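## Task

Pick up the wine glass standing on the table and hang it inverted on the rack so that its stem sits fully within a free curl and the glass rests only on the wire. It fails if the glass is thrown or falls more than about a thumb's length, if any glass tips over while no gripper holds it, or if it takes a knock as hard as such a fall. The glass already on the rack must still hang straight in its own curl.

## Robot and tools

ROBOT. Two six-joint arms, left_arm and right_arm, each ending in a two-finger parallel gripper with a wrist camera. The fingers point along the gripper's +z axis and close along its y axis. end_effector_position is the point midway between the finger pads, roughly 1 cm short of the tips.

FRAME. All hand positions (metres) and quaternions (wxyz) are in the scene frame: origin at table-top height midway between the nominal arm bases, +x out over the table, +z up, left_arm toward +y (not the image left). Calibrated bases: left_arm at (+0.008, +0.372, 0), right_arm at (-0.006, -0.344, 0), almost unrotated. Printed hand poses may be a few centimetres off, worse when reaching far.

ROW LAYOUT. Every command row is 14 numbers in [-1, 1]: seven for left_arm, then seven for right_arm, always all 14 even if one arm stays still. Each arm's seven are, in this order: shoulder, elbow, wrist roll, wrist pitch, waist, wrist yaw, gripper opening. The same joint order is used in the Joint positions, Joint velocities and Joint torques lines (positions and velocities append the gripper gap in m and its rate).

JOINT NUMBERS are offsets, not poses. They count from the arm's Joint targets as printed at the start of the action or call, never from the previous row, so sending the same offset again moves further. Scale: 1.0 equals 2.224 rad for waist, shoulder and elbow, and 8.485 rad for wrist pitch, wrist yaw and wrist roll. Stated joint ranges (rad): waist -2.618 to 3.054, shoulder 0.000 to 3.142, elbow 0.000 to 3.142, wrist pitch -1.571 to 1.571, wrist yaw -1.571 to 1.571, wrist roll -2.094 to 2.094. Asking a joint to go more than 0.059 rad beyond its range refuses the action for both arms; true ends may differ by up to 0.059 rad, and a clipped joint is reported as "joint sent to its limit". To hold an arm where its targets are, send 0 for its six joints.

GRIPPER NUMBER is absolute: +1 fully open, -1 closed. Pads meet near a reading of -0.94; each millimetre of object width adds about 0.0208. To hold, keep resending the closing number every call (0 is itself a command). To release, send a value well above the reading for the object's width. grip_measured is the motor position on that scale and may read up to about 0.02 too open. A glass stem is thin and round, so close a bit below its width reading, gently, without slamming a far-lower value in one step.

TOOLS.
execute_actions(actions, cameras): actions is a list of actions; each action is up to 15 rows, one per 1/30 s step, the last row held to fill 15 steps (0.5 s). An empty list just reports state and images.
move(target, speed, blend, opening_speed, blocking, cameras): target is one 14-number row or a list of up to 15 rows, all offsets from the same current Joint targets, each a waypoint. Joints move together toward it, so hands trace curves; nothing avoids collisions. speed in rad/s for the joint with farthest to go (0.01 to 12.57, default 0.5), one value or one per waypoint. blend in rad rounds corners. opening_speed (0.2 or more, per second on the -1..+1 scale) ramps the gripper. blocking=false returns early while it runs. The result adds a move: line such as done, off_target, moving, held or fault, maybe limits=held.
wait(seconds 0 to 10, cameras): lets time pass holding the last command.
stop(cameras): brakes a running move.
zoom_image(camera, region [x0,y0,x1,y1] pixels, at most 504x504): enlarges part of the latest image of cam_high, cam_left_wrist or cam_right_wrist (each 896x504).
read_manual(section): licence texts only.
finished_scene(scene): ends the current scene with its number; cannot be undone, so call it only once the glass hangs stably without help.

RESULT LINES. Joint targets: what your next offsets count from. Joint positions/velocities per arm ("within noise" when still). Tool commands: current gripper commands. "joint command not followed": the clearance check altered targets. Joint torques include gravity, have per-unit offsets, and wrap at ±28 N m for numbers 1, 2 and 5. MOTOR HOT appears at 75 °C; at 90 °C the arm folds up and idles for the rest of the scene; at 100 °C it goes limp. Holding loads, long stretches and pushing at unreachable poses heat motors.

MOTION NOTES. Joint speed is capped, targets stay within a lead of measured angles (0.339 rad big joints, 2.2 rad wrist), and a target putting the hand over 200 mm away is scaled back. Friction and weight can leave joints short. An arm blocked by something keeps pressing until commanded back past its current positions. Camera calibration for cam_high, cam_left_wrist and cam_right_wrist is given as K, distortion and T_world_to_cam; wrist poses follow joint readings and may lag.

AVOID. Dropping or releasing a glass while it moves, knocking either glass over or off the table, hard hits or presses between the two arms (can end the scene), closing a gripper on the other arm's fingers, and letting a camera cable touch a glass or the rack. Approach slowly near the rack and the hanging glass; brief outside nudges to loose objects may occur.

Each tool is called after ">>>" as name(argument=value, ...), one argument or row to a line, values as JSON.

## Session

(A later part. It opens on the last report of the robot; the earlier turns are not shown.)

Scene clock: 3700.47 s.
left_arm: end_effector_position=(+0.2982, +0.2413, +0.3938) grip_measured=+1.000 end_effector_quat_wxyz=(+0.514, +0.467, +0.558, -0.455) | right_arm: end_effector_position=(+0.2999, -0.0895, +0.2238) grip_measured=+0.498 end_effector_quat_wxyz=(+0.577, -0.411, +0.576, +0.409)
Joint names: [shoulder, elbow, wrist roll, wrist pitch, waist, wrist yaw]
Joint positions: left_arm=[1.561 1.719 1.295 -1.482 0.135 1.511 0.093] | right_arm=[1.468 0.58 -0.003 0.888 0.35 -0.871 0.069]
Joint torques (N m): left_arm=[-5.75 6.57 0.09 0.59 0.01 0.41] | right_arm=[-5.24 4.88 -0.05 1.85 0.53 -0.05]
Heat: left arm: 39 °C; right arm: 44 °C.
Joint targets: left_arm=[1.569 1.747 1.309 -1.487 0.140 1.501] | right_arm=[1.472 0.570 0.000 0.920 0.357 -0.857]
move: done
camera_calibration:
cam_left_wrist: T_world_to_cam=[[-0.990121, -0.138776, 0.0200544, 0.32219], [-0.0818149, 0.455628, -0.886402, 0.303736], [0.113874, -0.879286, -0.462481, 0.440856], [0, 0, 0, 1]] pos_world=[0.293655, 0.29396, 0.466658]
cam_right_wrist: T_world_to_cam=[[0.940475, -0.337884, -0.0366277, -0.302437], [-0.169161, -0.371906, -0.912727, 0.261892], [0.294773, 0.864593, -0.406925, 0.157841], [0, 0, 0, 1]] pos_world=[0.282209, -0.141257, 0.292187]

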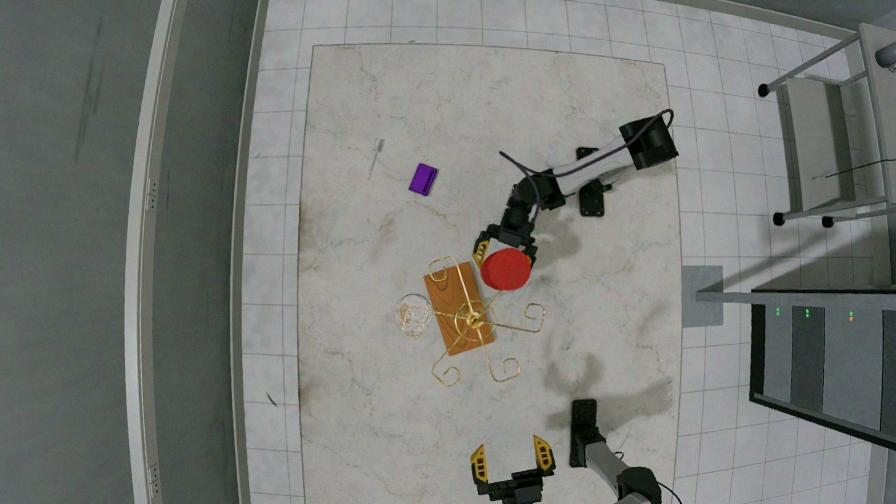

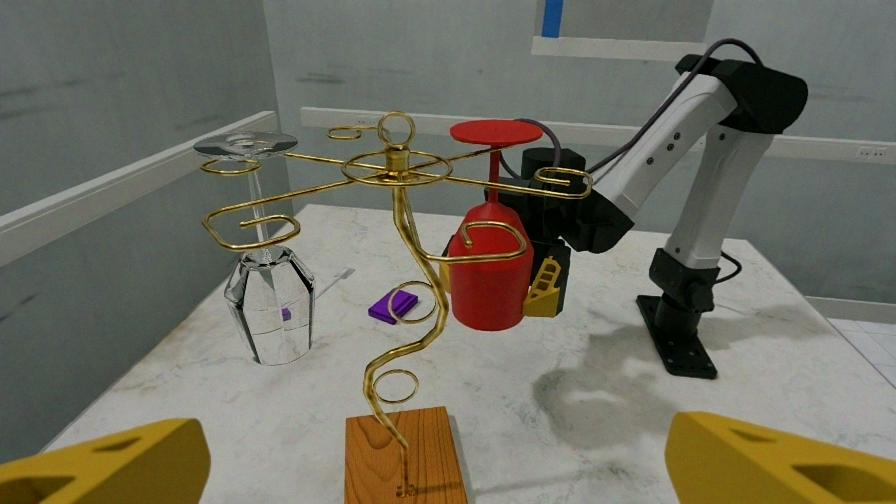

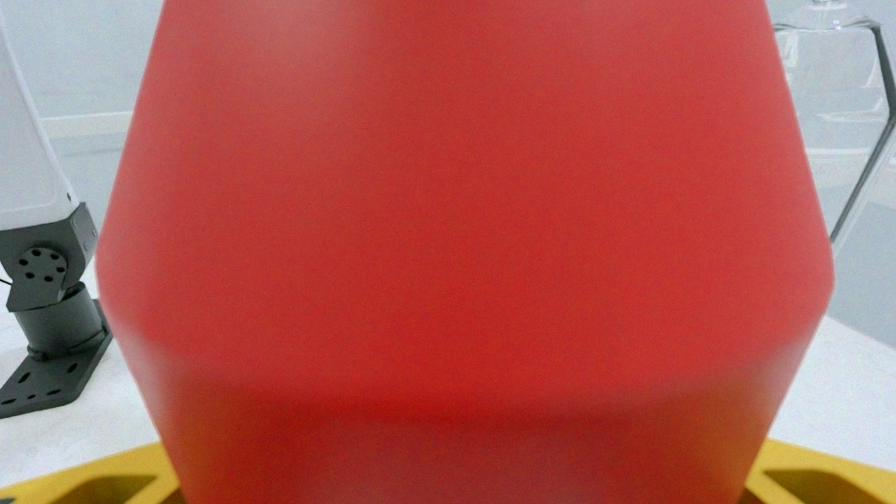

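>>> move(
  target=[0, 0, 0, 0, 0, 0, 1.0, 0.0081, -0.0057, 0, 0.0036, 0, 0, 0.38],
  speed=0.03,
  cameras=["all"],
)

>>> zoom_image(
  camera="cam_left_wrist",
  region=[410, 90, 560, 220],
)

Scene clock: 3728.20 s.
left_arm: end_effector_position=(+0.2982, +0.2413, +0.3938) grip_measured=+1.000 end_effector_quat_wxyz=(+0.514, +0.467, +0.558, -0.455) | right_arm: end_effector_position=(+0.3001, -0.0895, +0.2204) grip_measured=+0.498 end_effector_quat_wxyz=(+0.580, -0.411, +0.573, +0.408)
Joint names: [shoulder, elbow, wrist roll, wrist pitch, waist, wrist yaw]
Joint positions: left_arm=[1.561 1.719 1.295 -1.482 0.135 1.511 0.093] | right_arm=[1.484 0.569 -0.003 0.925 0.35 -0.87 0.069]
Joint torques (N m): left_arm=[-5.82 6.69 0.13 0.52 0.03 0.42] | right_arm=[-5.09 4.53 -0.06 1.78 0.4 -0.06]
Heat: left arm: 39 °C; right arm: 44 °C.
Joint targets: left_arm=[1.569 1.747 1.309 -1.487 0.140 1.501] | right_arm=[1.490 0.557 0.000 0.951 0.357 -0.858]
move: done
camera_calibration:
cam_left_wrist: T_world_to_cam=[[-0.990121, -0.138776, 0.0200544, 0.32219], [-0.0818149, 0.455628, -0.886402, 0.303736], [0.113874, -0.879286, -0.462481, 0.440856], [0, 0, 0, 1]] pos_world=[0.293655, 0.29396, 0.466658]
cam_right_wrist: T_world_to_cam=[[0.94051, -0.338465, -0.0297227, -0.304263], [-0.161644, -0.368787, -0.915351, 0.257455], [0.298853, 0.865701, -0.401558, 0.154116], [0, 0, 0, 1]] pos_world=[0.281721, -0.141454, 0.288504]

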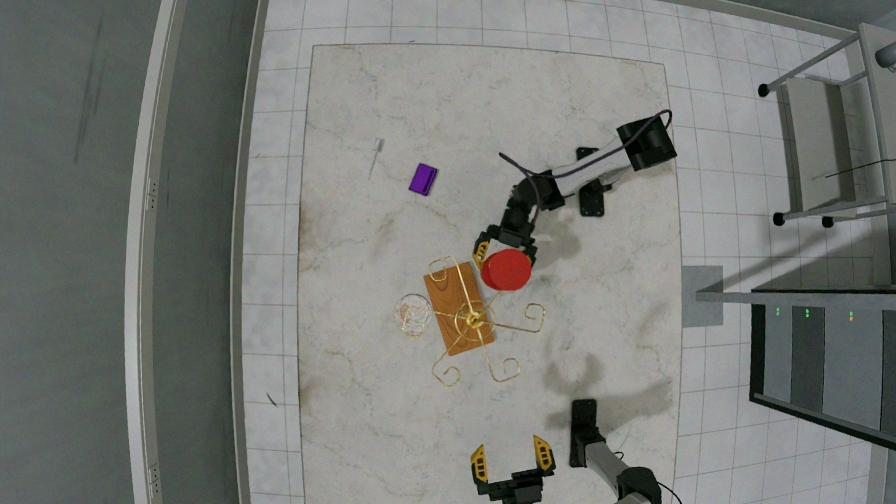

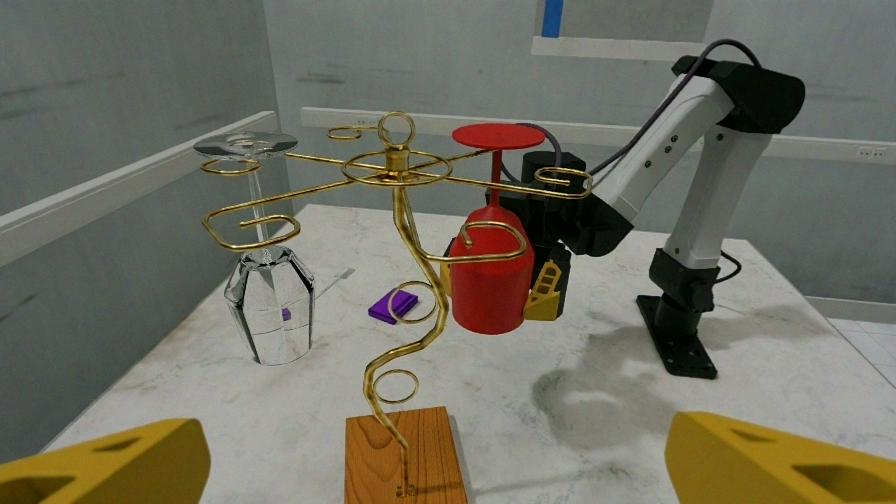

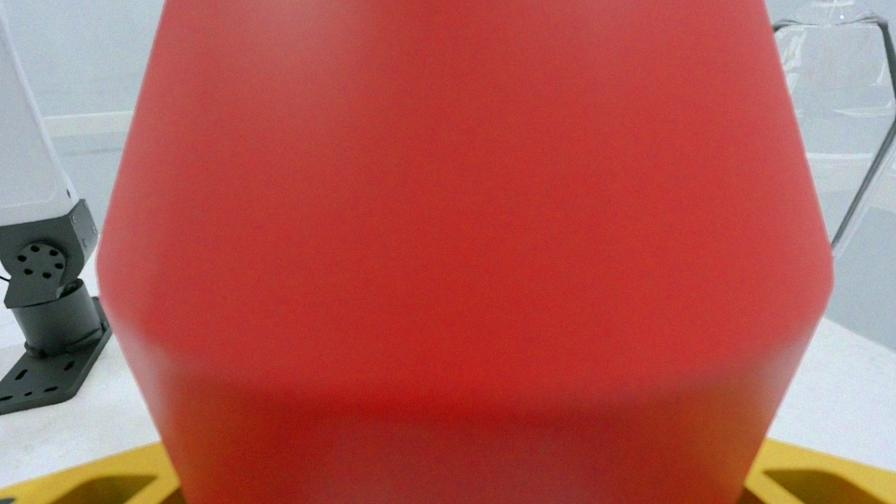

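Scaled by 3.360 from the camera's 896x504 image, which has a finer 1280x720 frame.

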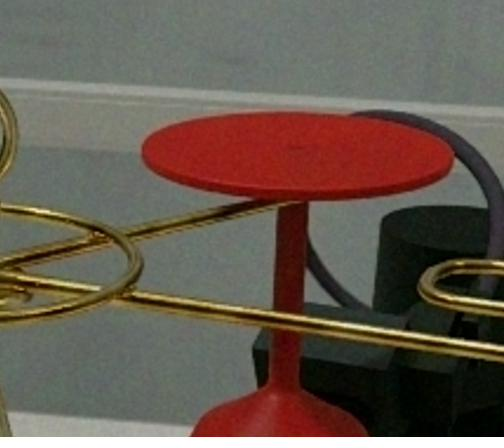

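>>> move(
  target=[0, 0, 0, 0, 0, 0, 1.0, 0, 0, 0, -0.0033, 0, 0, 0.38],
  speed=0.03,
  cameras=["cam_high", "cam_left_wrist"],
)

>>> zoom_image(
  camera="cam_left_wrist",
  region=[410, 90, 560, 220],
)

>>> zoom_image(
  camera="cam_high",
  region=[460, 220, 540, 300],
)

Scene clock: 3742.93 s.
left_arm: end_effector_position=(+0.2982, +0.2413, +0.3938) grip_measured=+1.000 end_effector_quat_wxyz=(+0.514, +0.467, +0.558, -0.455) | right_arm: end_effector_position=(+0.3001, -0.0895, +0.2204) grip_measured=+0.498 end_effector_quat_wxyz=(+0.580, -0.411, +0.573, +0.408)
Joint names: [shoulder, elbow, wrist roll, wrist pitch, waist, wrist yaw]
Joint positions: left_arm=[1.561 1.719 1.295 -1.482 0.135 1.511 0.093] | right_arm=[1.485 0.569 -0.003 0.925 0.35 -0.87 0.069]
Joint torques (N m): left_arm=[-5.52 6.68 0.08 0.57 -0.02 0.43] | right_arm=[-5.11 4.62 -0.08 1.5 0.51 -0.03]
Heat: left arm: 39 °C; right arm: 46 °C.
Joint targets: left_arm=[1.569 1.747 1.309 -1.487 0.140 1.501] | right_arm=[1.490 0.557 0.000 0.923 0.357 -0.858]
move: done
camera_calibration:
cam_left_wrist: T_world_to_cam=[[-0.990121, -0.138776, 0.0200544, 0.32219], [-0.0818149, 0.455628, -0.886402, 0.303736], [0.113874, -0.879286, -0.462481, 0.440856], [0, 0, 0, 1]] pos_world=[0.293655, 0.29396, 0.466658]
Images, in order (width x height): cam_high 896x504, cam_left_wrist 896x504.

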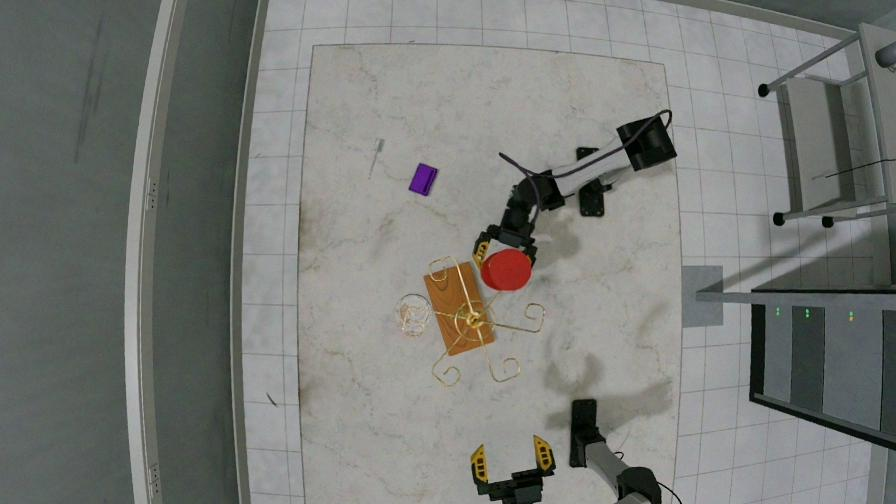

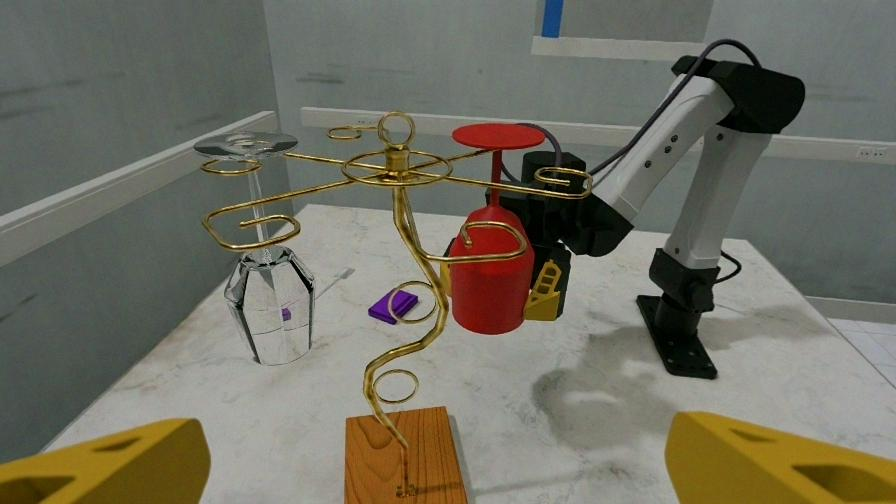

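Scaled by 3.360 from the camera's 896x504 image, which has a finer 1280x720 frame.

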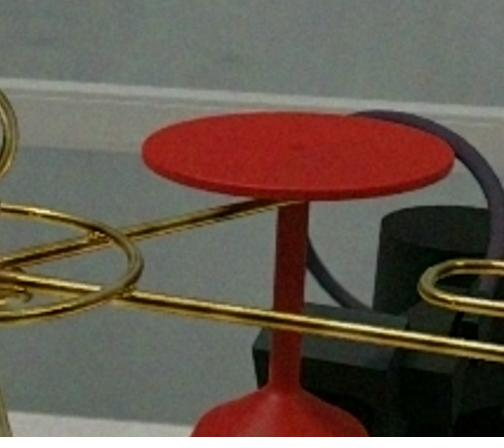

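Scaled by 6.300 from the camera's 896x504 image, which has a finer 1280x720 frame.

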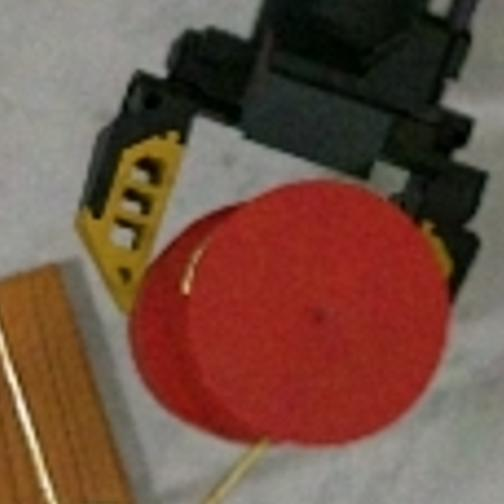

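>>> move(
  target=[0, 0, 0, 0, 0, 0, 1.0, 0.0012, 0, 0, -0.0026, 0, 0, 0.38],
  speed=0.03,
  cameras=["cam_left_wrist"],
)

>>> zoom_image(
  camera="cam_left_wrist",
  region=[410, 90, 560, 220],
)

Scene clock: 3758.40 s.
left_arm: end_effector_position=(+0.2982, +0.2413, +0.3938) grip_measured=+1.000 end_effector_quat_wxyz=(+0.514, +0.467, +0.558, -0.455) | right_arm: end_effector_position=(+0.3001, -0.0895, +0.2199) grip_measured=+0.498 end_effector_quat_wxyz=(+0.579, -0.411, +0.574, +0.408)
Joint names: [shoulder, elbow, wrist roll, wrist pitch, waist, wrist yaw]
Joint positions: left_arm=[1.561 1.719 1.295 -1.482 0.135 1.511 0.093] | right_arm=[1.485 0.569 -0.003 0.923 0.35 -0.87 0.069]
Joint torques (N m): left_arm=[-5.79 6.9 0.07 0.5 -0.05 0.43] | right_arm=[-4.85 4.64 -0.05 1.36 0.51 -0.07]
Heat: left arm: 39 °C; right arm: 45 °C.
Joint targets: left_arm=[1.569 1.747 1.309 -1.487 0.140 1.501] | right_arm=[1.493 0.557 0.000 0.901 0.357 -0.858]
move: done
camera_calibration:
cam_left_wrist: T_world_to_cam=[[-0.990121, -0.138776, 0.0200544, 0.32219], [-0.0818149, 0.455628, -0.886402, 0.303736], [0.113874, -0.879286, -0.462481, 0.440856], [0, 0, 0, 1]] pos_world=[0.293655, 0.29396, 0.466658]
Images, in order (width x height): cam_left_wrist 896x504.

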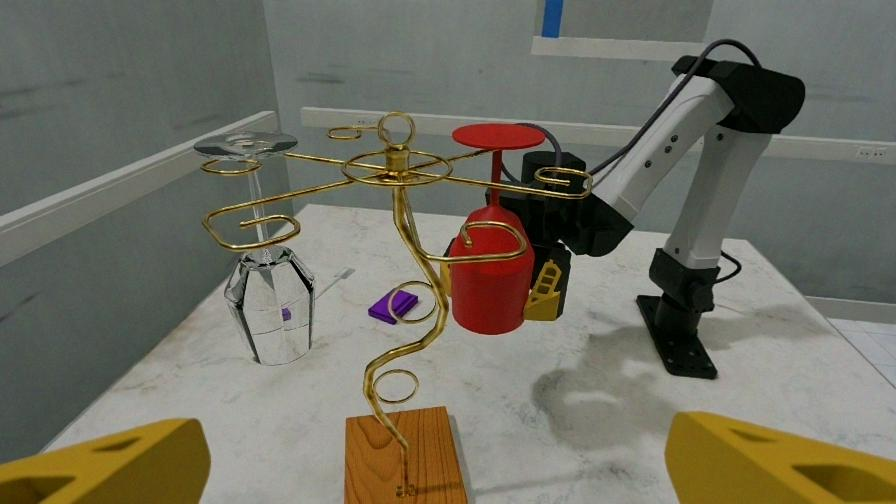

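Scaled by 3.360 from the camera's 896x504 image, which has a finer 1280x720 frame.

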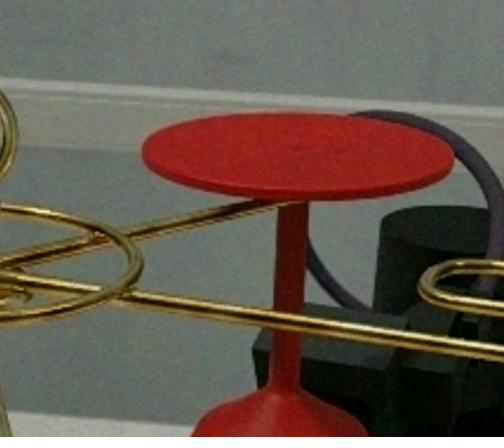

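>>> move(
  target=[
    [0, 0, 0, 0, 0, 0, 1.0, 0, 0, 0, 0.0042, 0, 0, 0.38],
    [0, 0, 0, 0, 0, 0, 1.0, 0, 0, 0, 0.0042, 0, 0, 1.0],
  ],
  speed=0.03,
  opening_speed=0.35,
  cameras=["all"],
)

>>> zoom_image(
  camera="cam_left_wrist",
  region=[400, 80, 600, 350],
)

>>> zoom_image(
  camera="cam_high",
  region=[460, 220, 540, 300],
)

Scene clock: 3802.83 s.
left_arm: end_effector_position=(+0.2982, +0.2413, +0.3938) grip_measured=+1.000 end_effector_quat_wxyz=(+0.514, +0.467, +0.558, -0.455) | right_arm: end_effector_position=(+0.3003, -0.0896, +0.2200) grip_measured=+0.999 end_effector_quat_wxyz=(+0.580, -0.411, +0.574, +0.408)
Joint names: [shoulder, elbow, wrist roll, wrist pitch, waist, wrist yaw]
Joint positions: left_arm=[1.561 1.719 1.295 -1.482 0.135 1.511 0.093] | right_arm=[1.485 0.569 -0.003 0.924 0.35 -0.869 0.093]
Joint torques (N m): left_arm=[-5.65 6.78 0.08 0.47 -0.06 0.43] | right_arm=[-4.79 4.52 -0.08 1.62 0.68 -0.07]
Heat: left arm: 39 °C; right arm: 44 °C.
Joint targets: left_arm=[1.569 1.747 1.309 -1.487 0.140 1.501] | right_arm=[1.493 0.557 0.000 0.936 0.357 -0.858]
move: done
camera_calibration:
cam_left_wrist: T_world_to_cam=[[-0.990121, -0.138776, 0.0200544, 0.32219], [-0.0818149, 0.455628, -0.886402, 0.303736], [0.113874, -0.879286, -0.462481, 0.440856], [0, 0, 0, 1]] pos_world=[0.293655, 0.29396, 0.466658]
cam_right_wrist: T_world_to_cam=[[0.940092, -0.339522, -0.0308684, -0.304258], [-0.163347, -0.369105, -0.91492, 0.257537], [0.299242, 0.865151, -0.402452, 0.153976], [0, 0, 0, 1]] pos_world=[0.282022, -0.141456, 0.288202]

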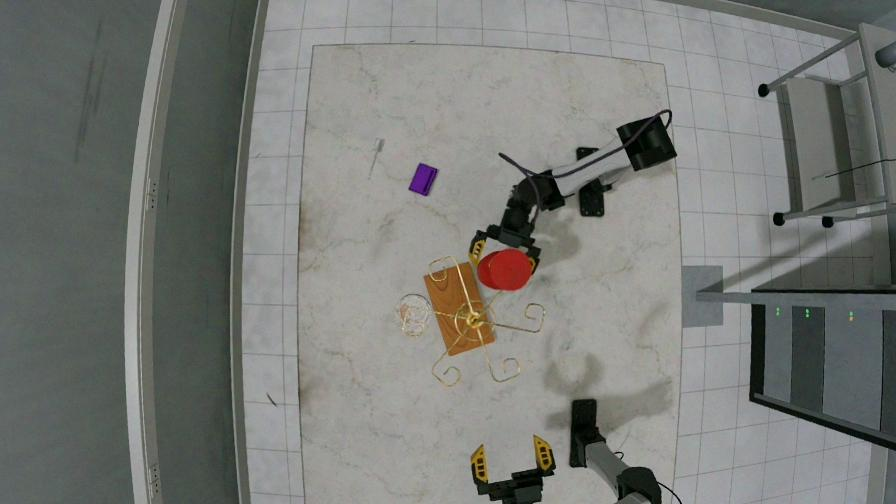

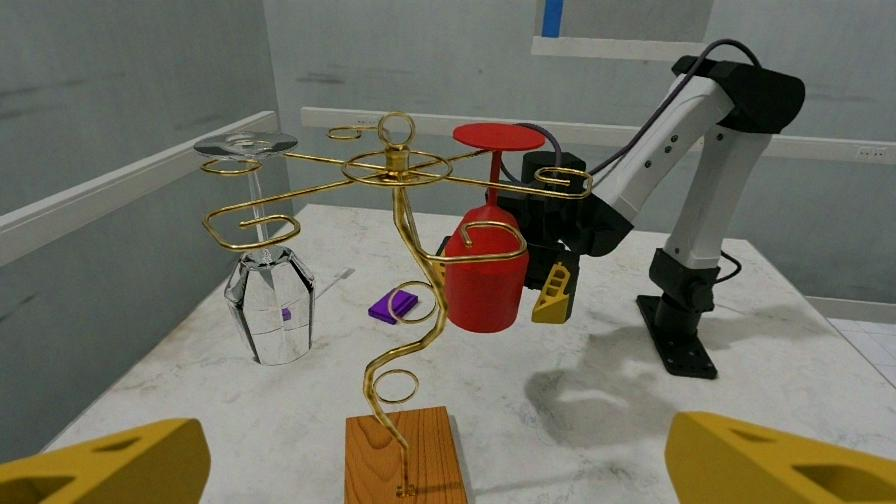

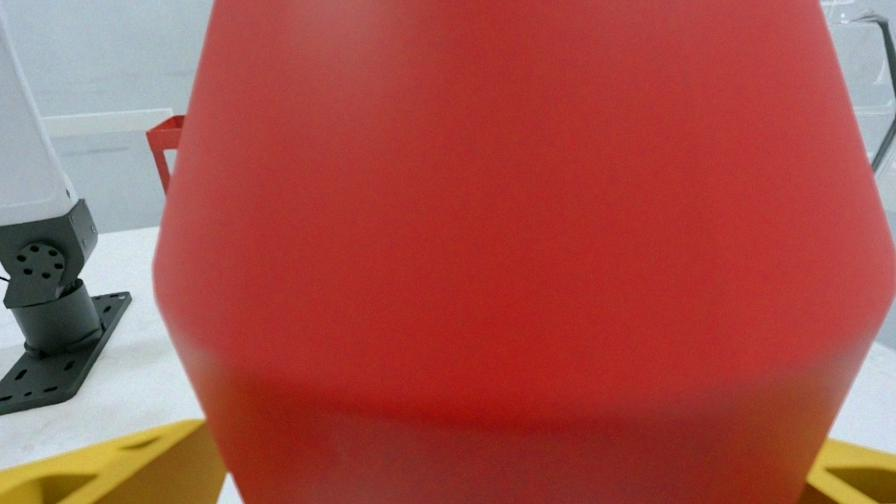

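Scaled by 1.867 from the camera's 896x504 image, which has a finer 1280x720 frame.

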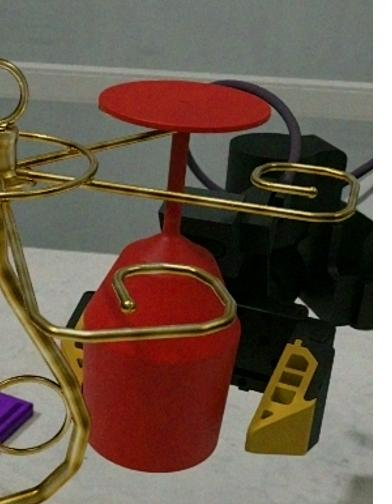

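Scaled by 6.300 from the camera's 896x504 image, which has a finer 1280x720 frame.

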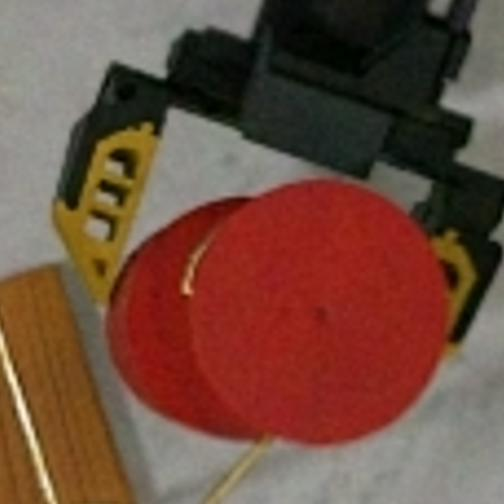

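>>> zoom_image(
  camera="cam_left_wrist",
  region=[440, 110, 560, 200],
)

>>> zoom_image(
  camera="cam_left_wrist",
  region=[190, 120, 320, 370],
)

Scaled by 4.200 from the camera's 896x504 image, which has a finer 1280x720 frame.

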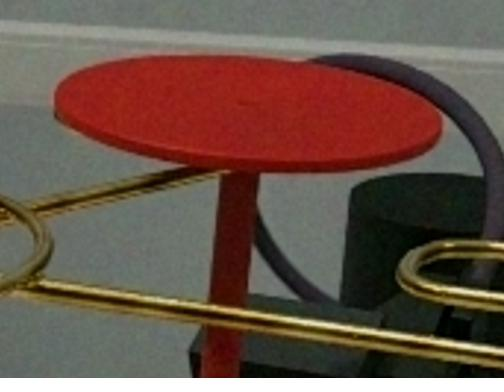

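Scaled by 2.016 from the camera's 896x504 image, which has a finer 1280x720 frame.

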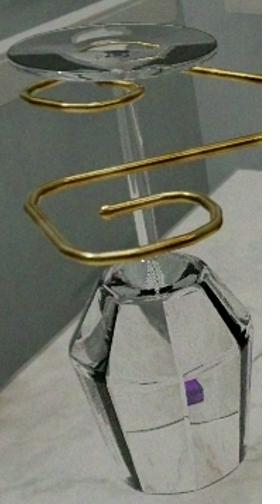

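>>> execute_actions(
  actions=[],
)

Scene clock: 3971.80 s.
left_arm: end_effector_position=(+0.2982, +0.2413, +0.3938) grip_measured=+1.000 end_effector_quat_wxyz=(+0.514, +0.467, +0.558, -0.455) | right_arm: end_effector_position=(+0.3003, -0.0896, +0.2200) grip_measured=+0.999 end_effector_quat_wxyz=(+0.580, -0.411, +0.574, +0.408)
Joint names: [shoulder, elbow, wrist roll, wrist pitch, waist, wrist yaw]
Joint positions: left_arm=[1.561 1.719 1.295 -1.482 0.135 1.511 0.093] | right_arm=[1.485 0.569 -0.003 0.924 0.35 -0.869 0.093]
Joint velocities: within noise
Joint torques (N m): left_arm=[-5.64 6.6 0.07 0.48 0.05 0.39] | right_arm=[-4.88 4.4 -0.04 1.69 0.43 -0.02]
Heat: left arm: 40 °C; right arm: 45 °C.
Joint targets: left_arm=[1.569 1.747 1.309 -1.487 0.140 1.501] | right_arm=[1.493 0.557 0.000 0.936 0.357 -0.858]
Tool commands: left_gripper/opening=+1.0 right_gripper/opening=+1.0
camera_calibration:
cam_left_wrist: T_world_to_cam=[[-0.990121, -0.138776, 0.0200544, 0.32219], [-0.0818149, 0.455628, -0.886402, 0.303736], [0.113874, -0.879286, -0.462481, 0.440856], [0, 0, 0, 1]] pos_world=[0.293655, 0.29396, 0.466658]
cam_right_wrist: T_world_to_cam=[[0.940092, -0.339522, -0.0308684, -0.304258], [-0.163347, -0.369105, -0.91492, 0.257537], [0.299242, 0.865151, -0.402452, 0.153976], [0, 0, 0, 1]] pos_world=[0.282022, -0.141456, 0.288202]

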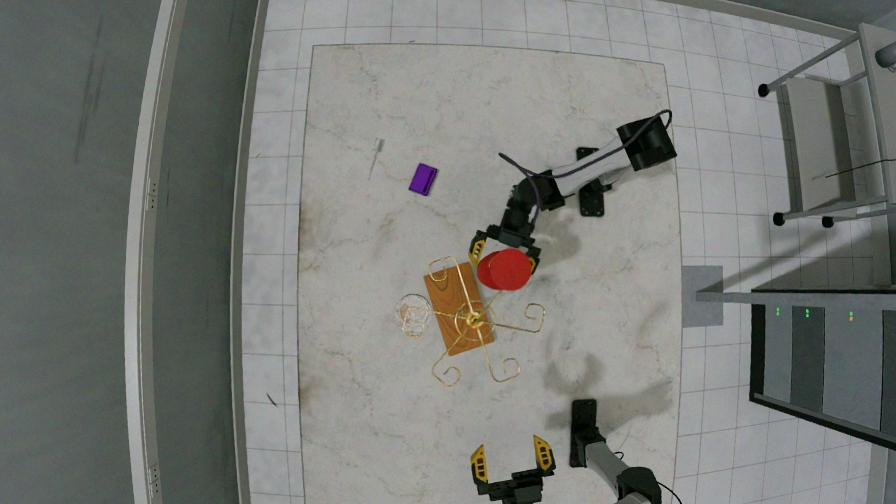

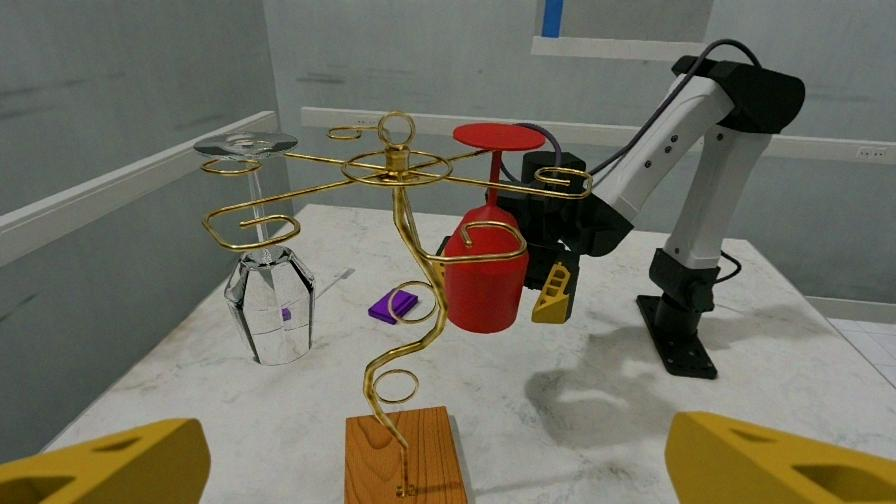

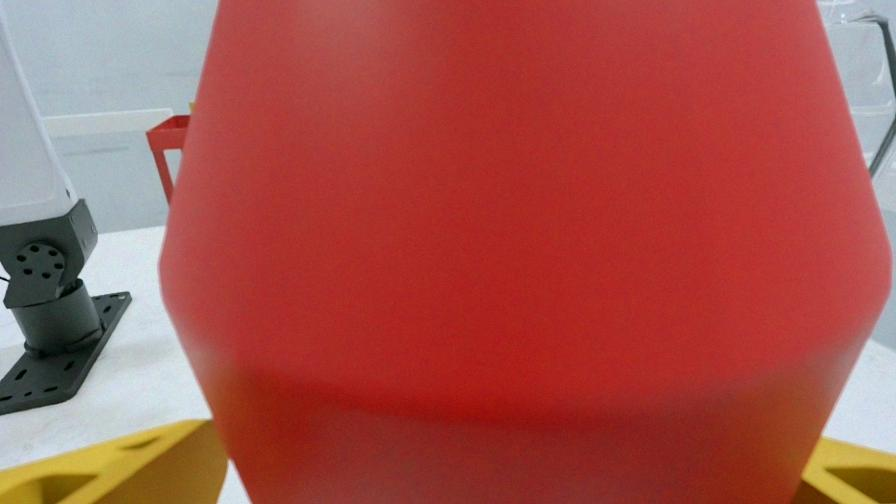

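>>> zoom_image(
  camera="cam_high",
  region=[440, 210, 580, 320],
)

>>> zoom_image(
  camera="cam_right_wrist",
  region=[392, 200, 896, 504],
)

>>> zoom_image(
  camera="cam_left_wrist",
  region=[400, 100, 640, 350],
)

Scaled by 3.600 from the camera's 896x504 image, which has a finer 1280x720 frame.

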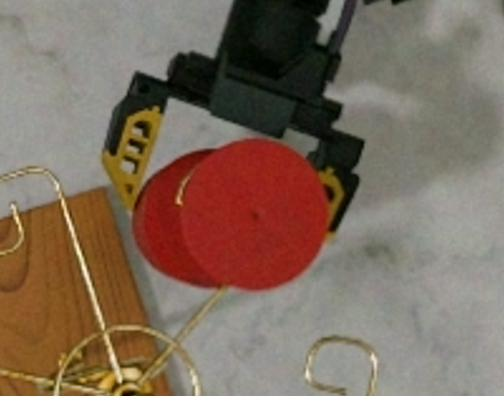

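Scaled by 1.000.

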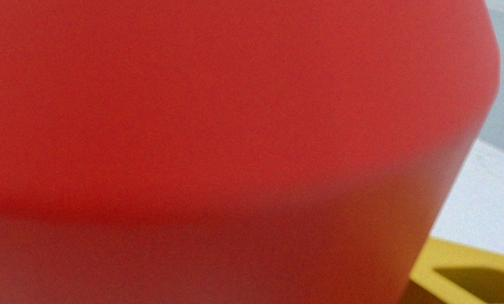

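Scaled by 2.016 from the camera's 896x504 image, which has a finer 1280x720 frame.

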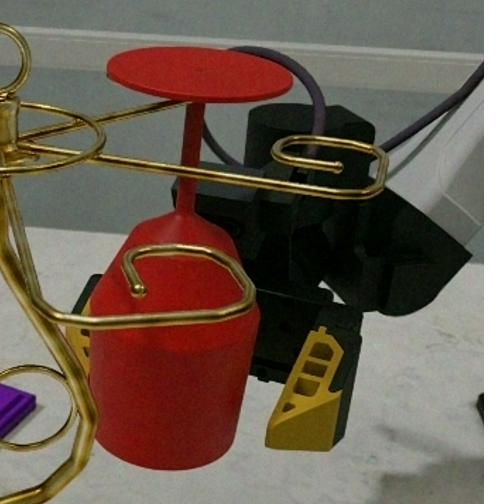

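>>> move(
  target=[0,0,0,0,0,0,1,0.0067,0.0240,0,0,-0.0117,-0.0040,1],
  speed=0.08,
  cameras=["all"],
)

>>> zoom_image(
  camera="cam_left_wrist",
  region=[400, 100, 640, 350],
)

>>> zoom_image(
  camera="cam_high",
  region=[440, 210, 580, 320],
)

Scene clock: 4066.30 s.
left_arm: end_effector_position=(+0.2982, +0.2413, +0.3938) grip_measured=+1.000 end_effector_quat_wxyz=(+0.514, +0.467, +0.558, -0.455) | right_arm: end_effector_position=(+0.3053, -0.0914, +0.2195) grip_measured=+0.999 end_effector_quat_wxyz=(+0.579, -0.410, +0.575, +0.408)
Joint names: [shoulder, elbow, wrist roll, wrist pitch, waist, wrist yaw]
Joint positions: left_arm=[1.561 1.719 1.295 -1.482 0.135 1.511 0.093] | right_arm=[1.501 0.582 -0.003 0.924 0.338 -0.88 0.093]
Joint torques (N m): left_arm=[-5.7 6.86 0.09 0.51 -0.03 0.42] | right_arm=[-5.05 7.83 -0.05 1.68 -0.73 -0.32]
Heat: left arm: 40 °C; right arm: 45 °C.
Joint targets: left_arm=[1.569 1.747 1.309 -1.487 0.140 1.501] | right_arm=[1.507 0.611 0.000 0.936 0.331 -0.891]
move: done
camera_calibration:
cam_left_wrist: T_world_to_cam=[[-0.990121, -0.138776, 0.0200544, 0.32219], [-0.0818149, 0.455628, -0.886402, 0.303736], [0.113874, -0.879286, -0.462481, 0.440856], [0, 0, 0, 1]] pos_world=[0.293655, 0.29396, 0.466658]
cam_right_wrist: T_world_to_cam=[[0.939481, -0.341044, -0.0326133, -0.309128], [-0.165924, -0.369647, -0.914238, 0.257692], [0.29974, 0.86432, -0.403864, 0.15398], [0, 0, 0, 1]] pos_world=[0.287024, -0.143259, 0.287697]

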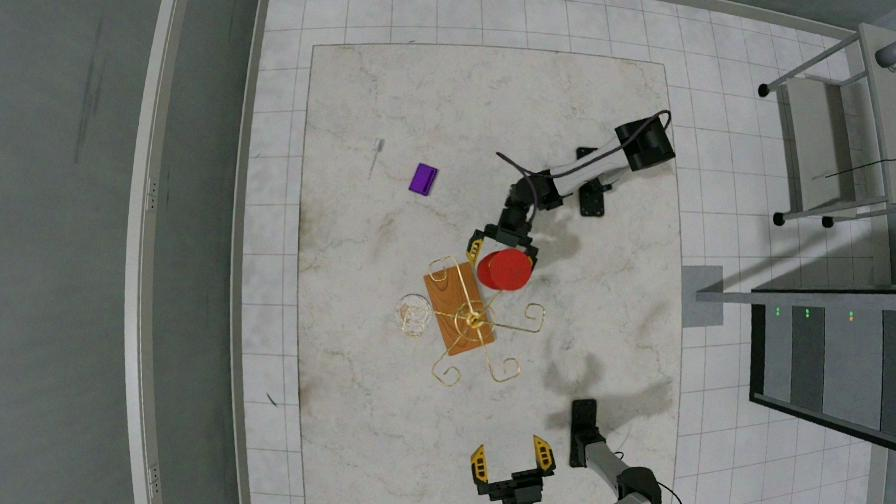

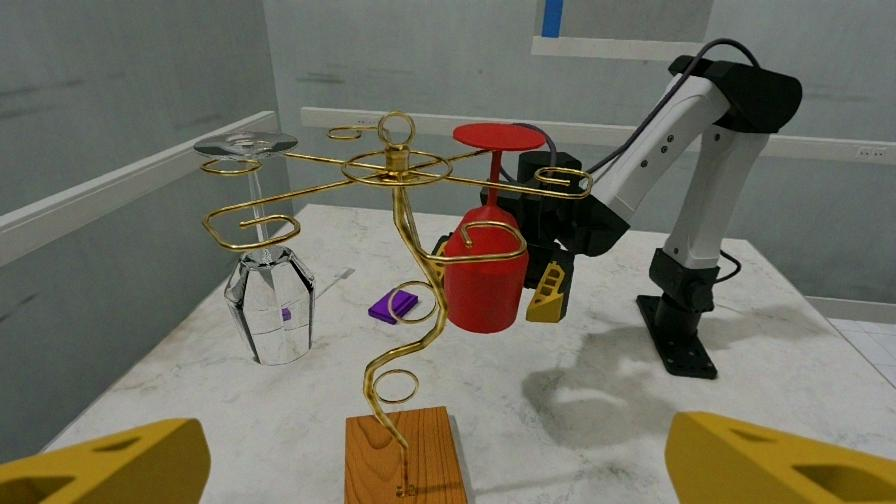

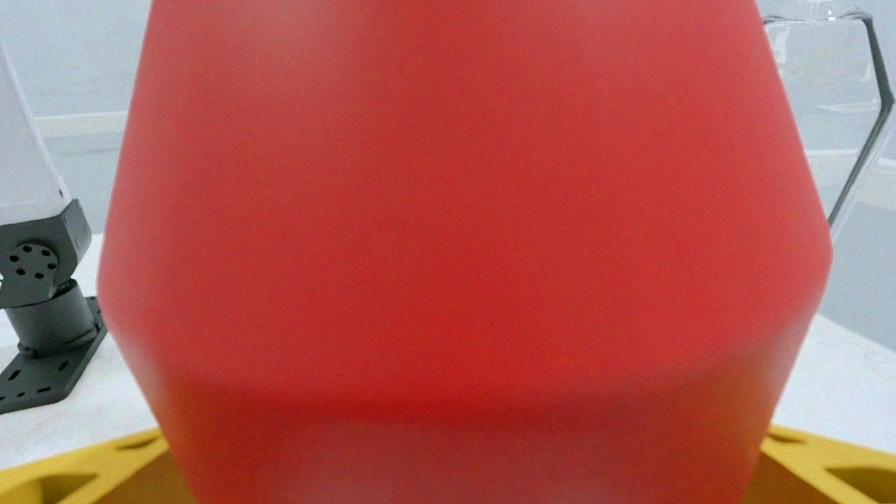

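Scaled by 2.016 from the camera's 896x504 image, which has a finer 1280x720 frame.

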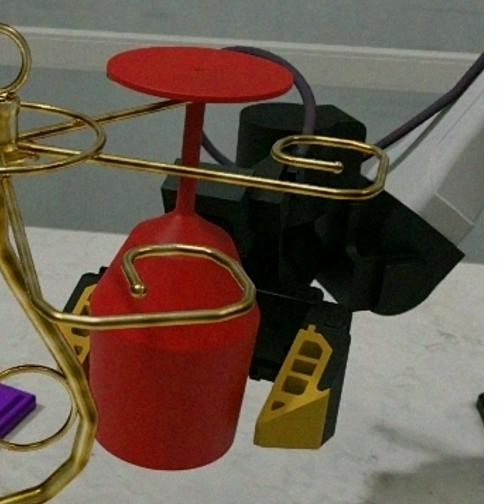

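Scaled by 3.600 from the camera's 896x504 image, which has a finer 1280x720 frame.

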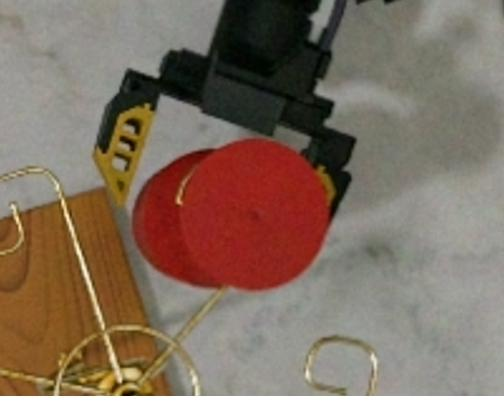

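>>> move(
  target=[
    [0,0,0,0,0,0,1,-0.03462,-0.03732,0,-0.00082,-0.02671,-0.00695,1],
    [0,0,0,0,0,0,1,-0.05621,-0.05531,0,-0.00189,-0.05594,-0.01467,1],
  ],
  speed=0.08,
  blend=0.02,
  cameras=["all"],
)

>>> zoom_image(
  camera="cam_left_wrist",
  region=[400, 100, 640, 350],
)

>>> zoom_image(
  camera="cam_high",
  region=[440, 210, 580, 320],
)

Scene clock: 4129.13 s.
left_arm: end_effector_position=(+0.2982, +0.2413, +0.3938) grip_measured=+1.000 end_effector_quat_wxyz=(+0.514, +0.466, +0.558, -0.455) | right_arm: end_effector_position=(+0.2921, -0.1291, +0.2230) grip_measured=+0.999 end_effector_quat_wxyz=(+0.585, -0.413, +0.569, +0.405)
Joint names: [shoulder, elbow, wrist roll, wrist pitch, waist, wrist yaw]
Joint positions: left_arm=[1.561 1.719 1.295 -1.483 0.135 1.511 0.093] | right_arm=[1.4 0.5 -0.003 0.924 0.213 -1.004 0.093]
Joint torques (N m): left_arm=[-5.78 6.79 0.11 0.5 0.01 0.36] | right_arm=[-6.22 4.4 -0.1 1.43 -0.8 -0.3]
Heat: left arm: 40 °C; right arm: 45 °C.
Joint targets: left_arm=[1.569 1.747 1.309 -1.487 0.140 1.501] | right_arm=[1.382 0.488 0.000 0.920 0.207 -1.016]
move: done
camera_calibration:
cam_left_wrist: T_world_to_cam=[[-0.990109, -0.13879, 0.0205116, 0.321977], [-0.0822255, 0.455589, -0.886385, 0.303859], [0.113676, -0.879304, -0.462495, 0.440925], [0, 0, 0, 1]] pos_world=[0.293655, 0.29396, 0.466657]
cam_right_wrist: T_world_to_cam=[[0.939941, -0.340937, -0.0164983, -0.313235], [-0.148995, -0.366323, -0.918482, 0.241287], [0.307101, 0.865777, -0.395119, 0.187982], [0, 0, 0, 1]] pos_world=[0.272644, -0.181155, 0.290725]

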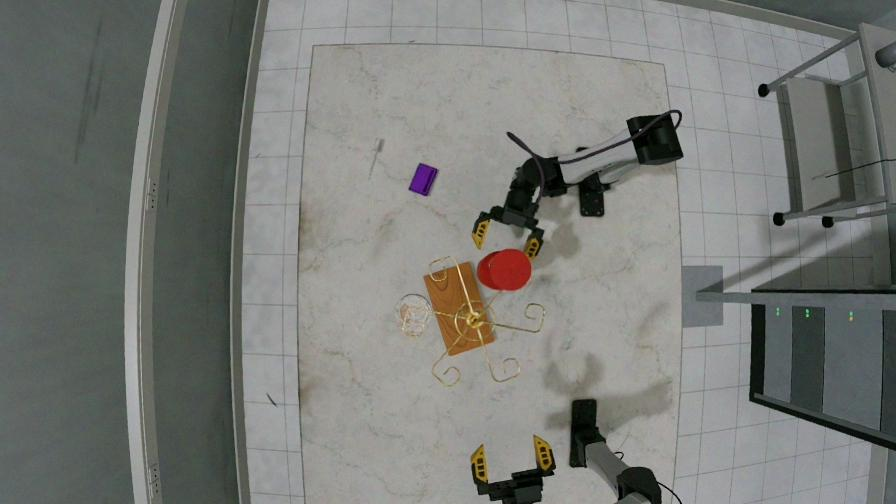

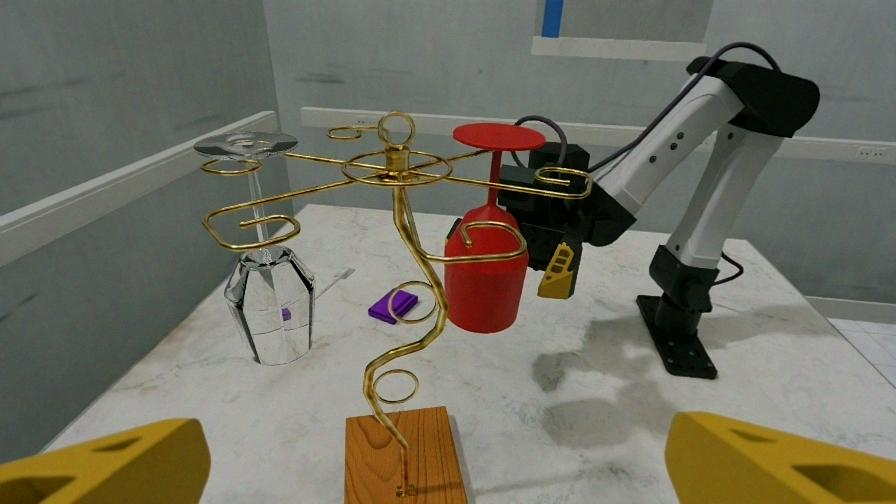

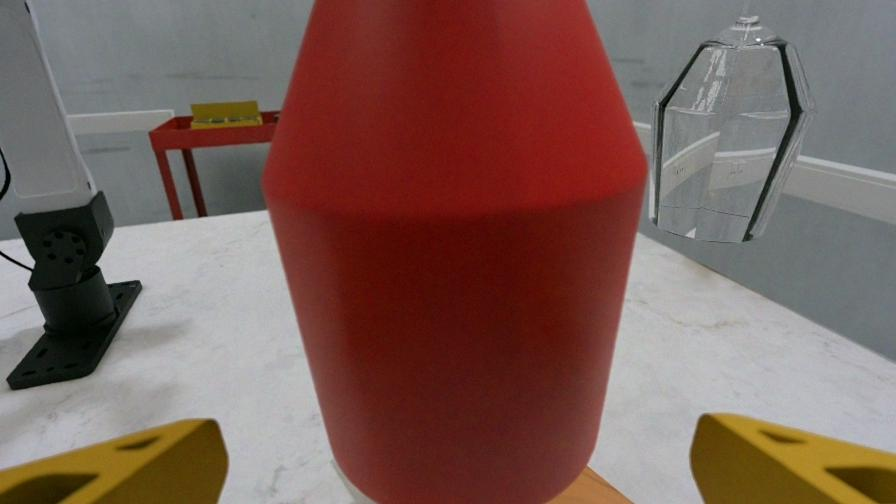

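Scaled by 2.016 from the camera's 896x504 image, which has a finer 1280x720 frame.

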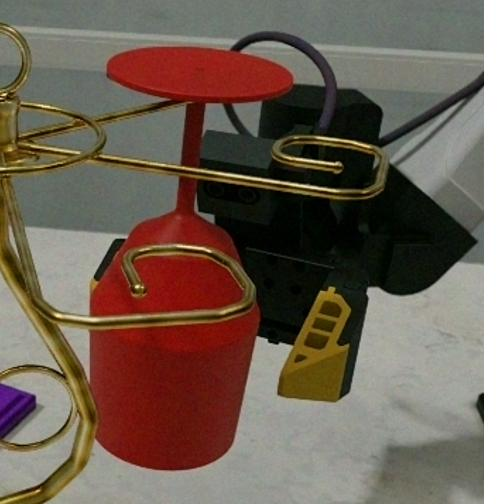

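Scaled by 3.600 from the camera's 896x504 image, which has a finer 1280x720 frame.

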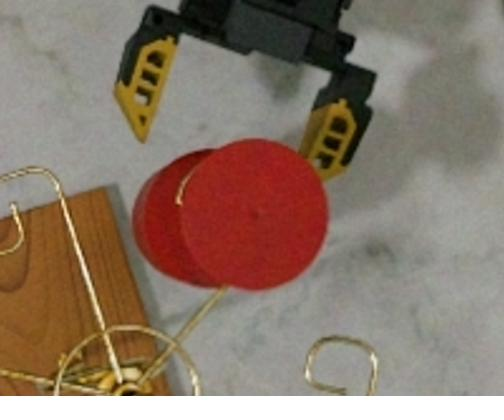

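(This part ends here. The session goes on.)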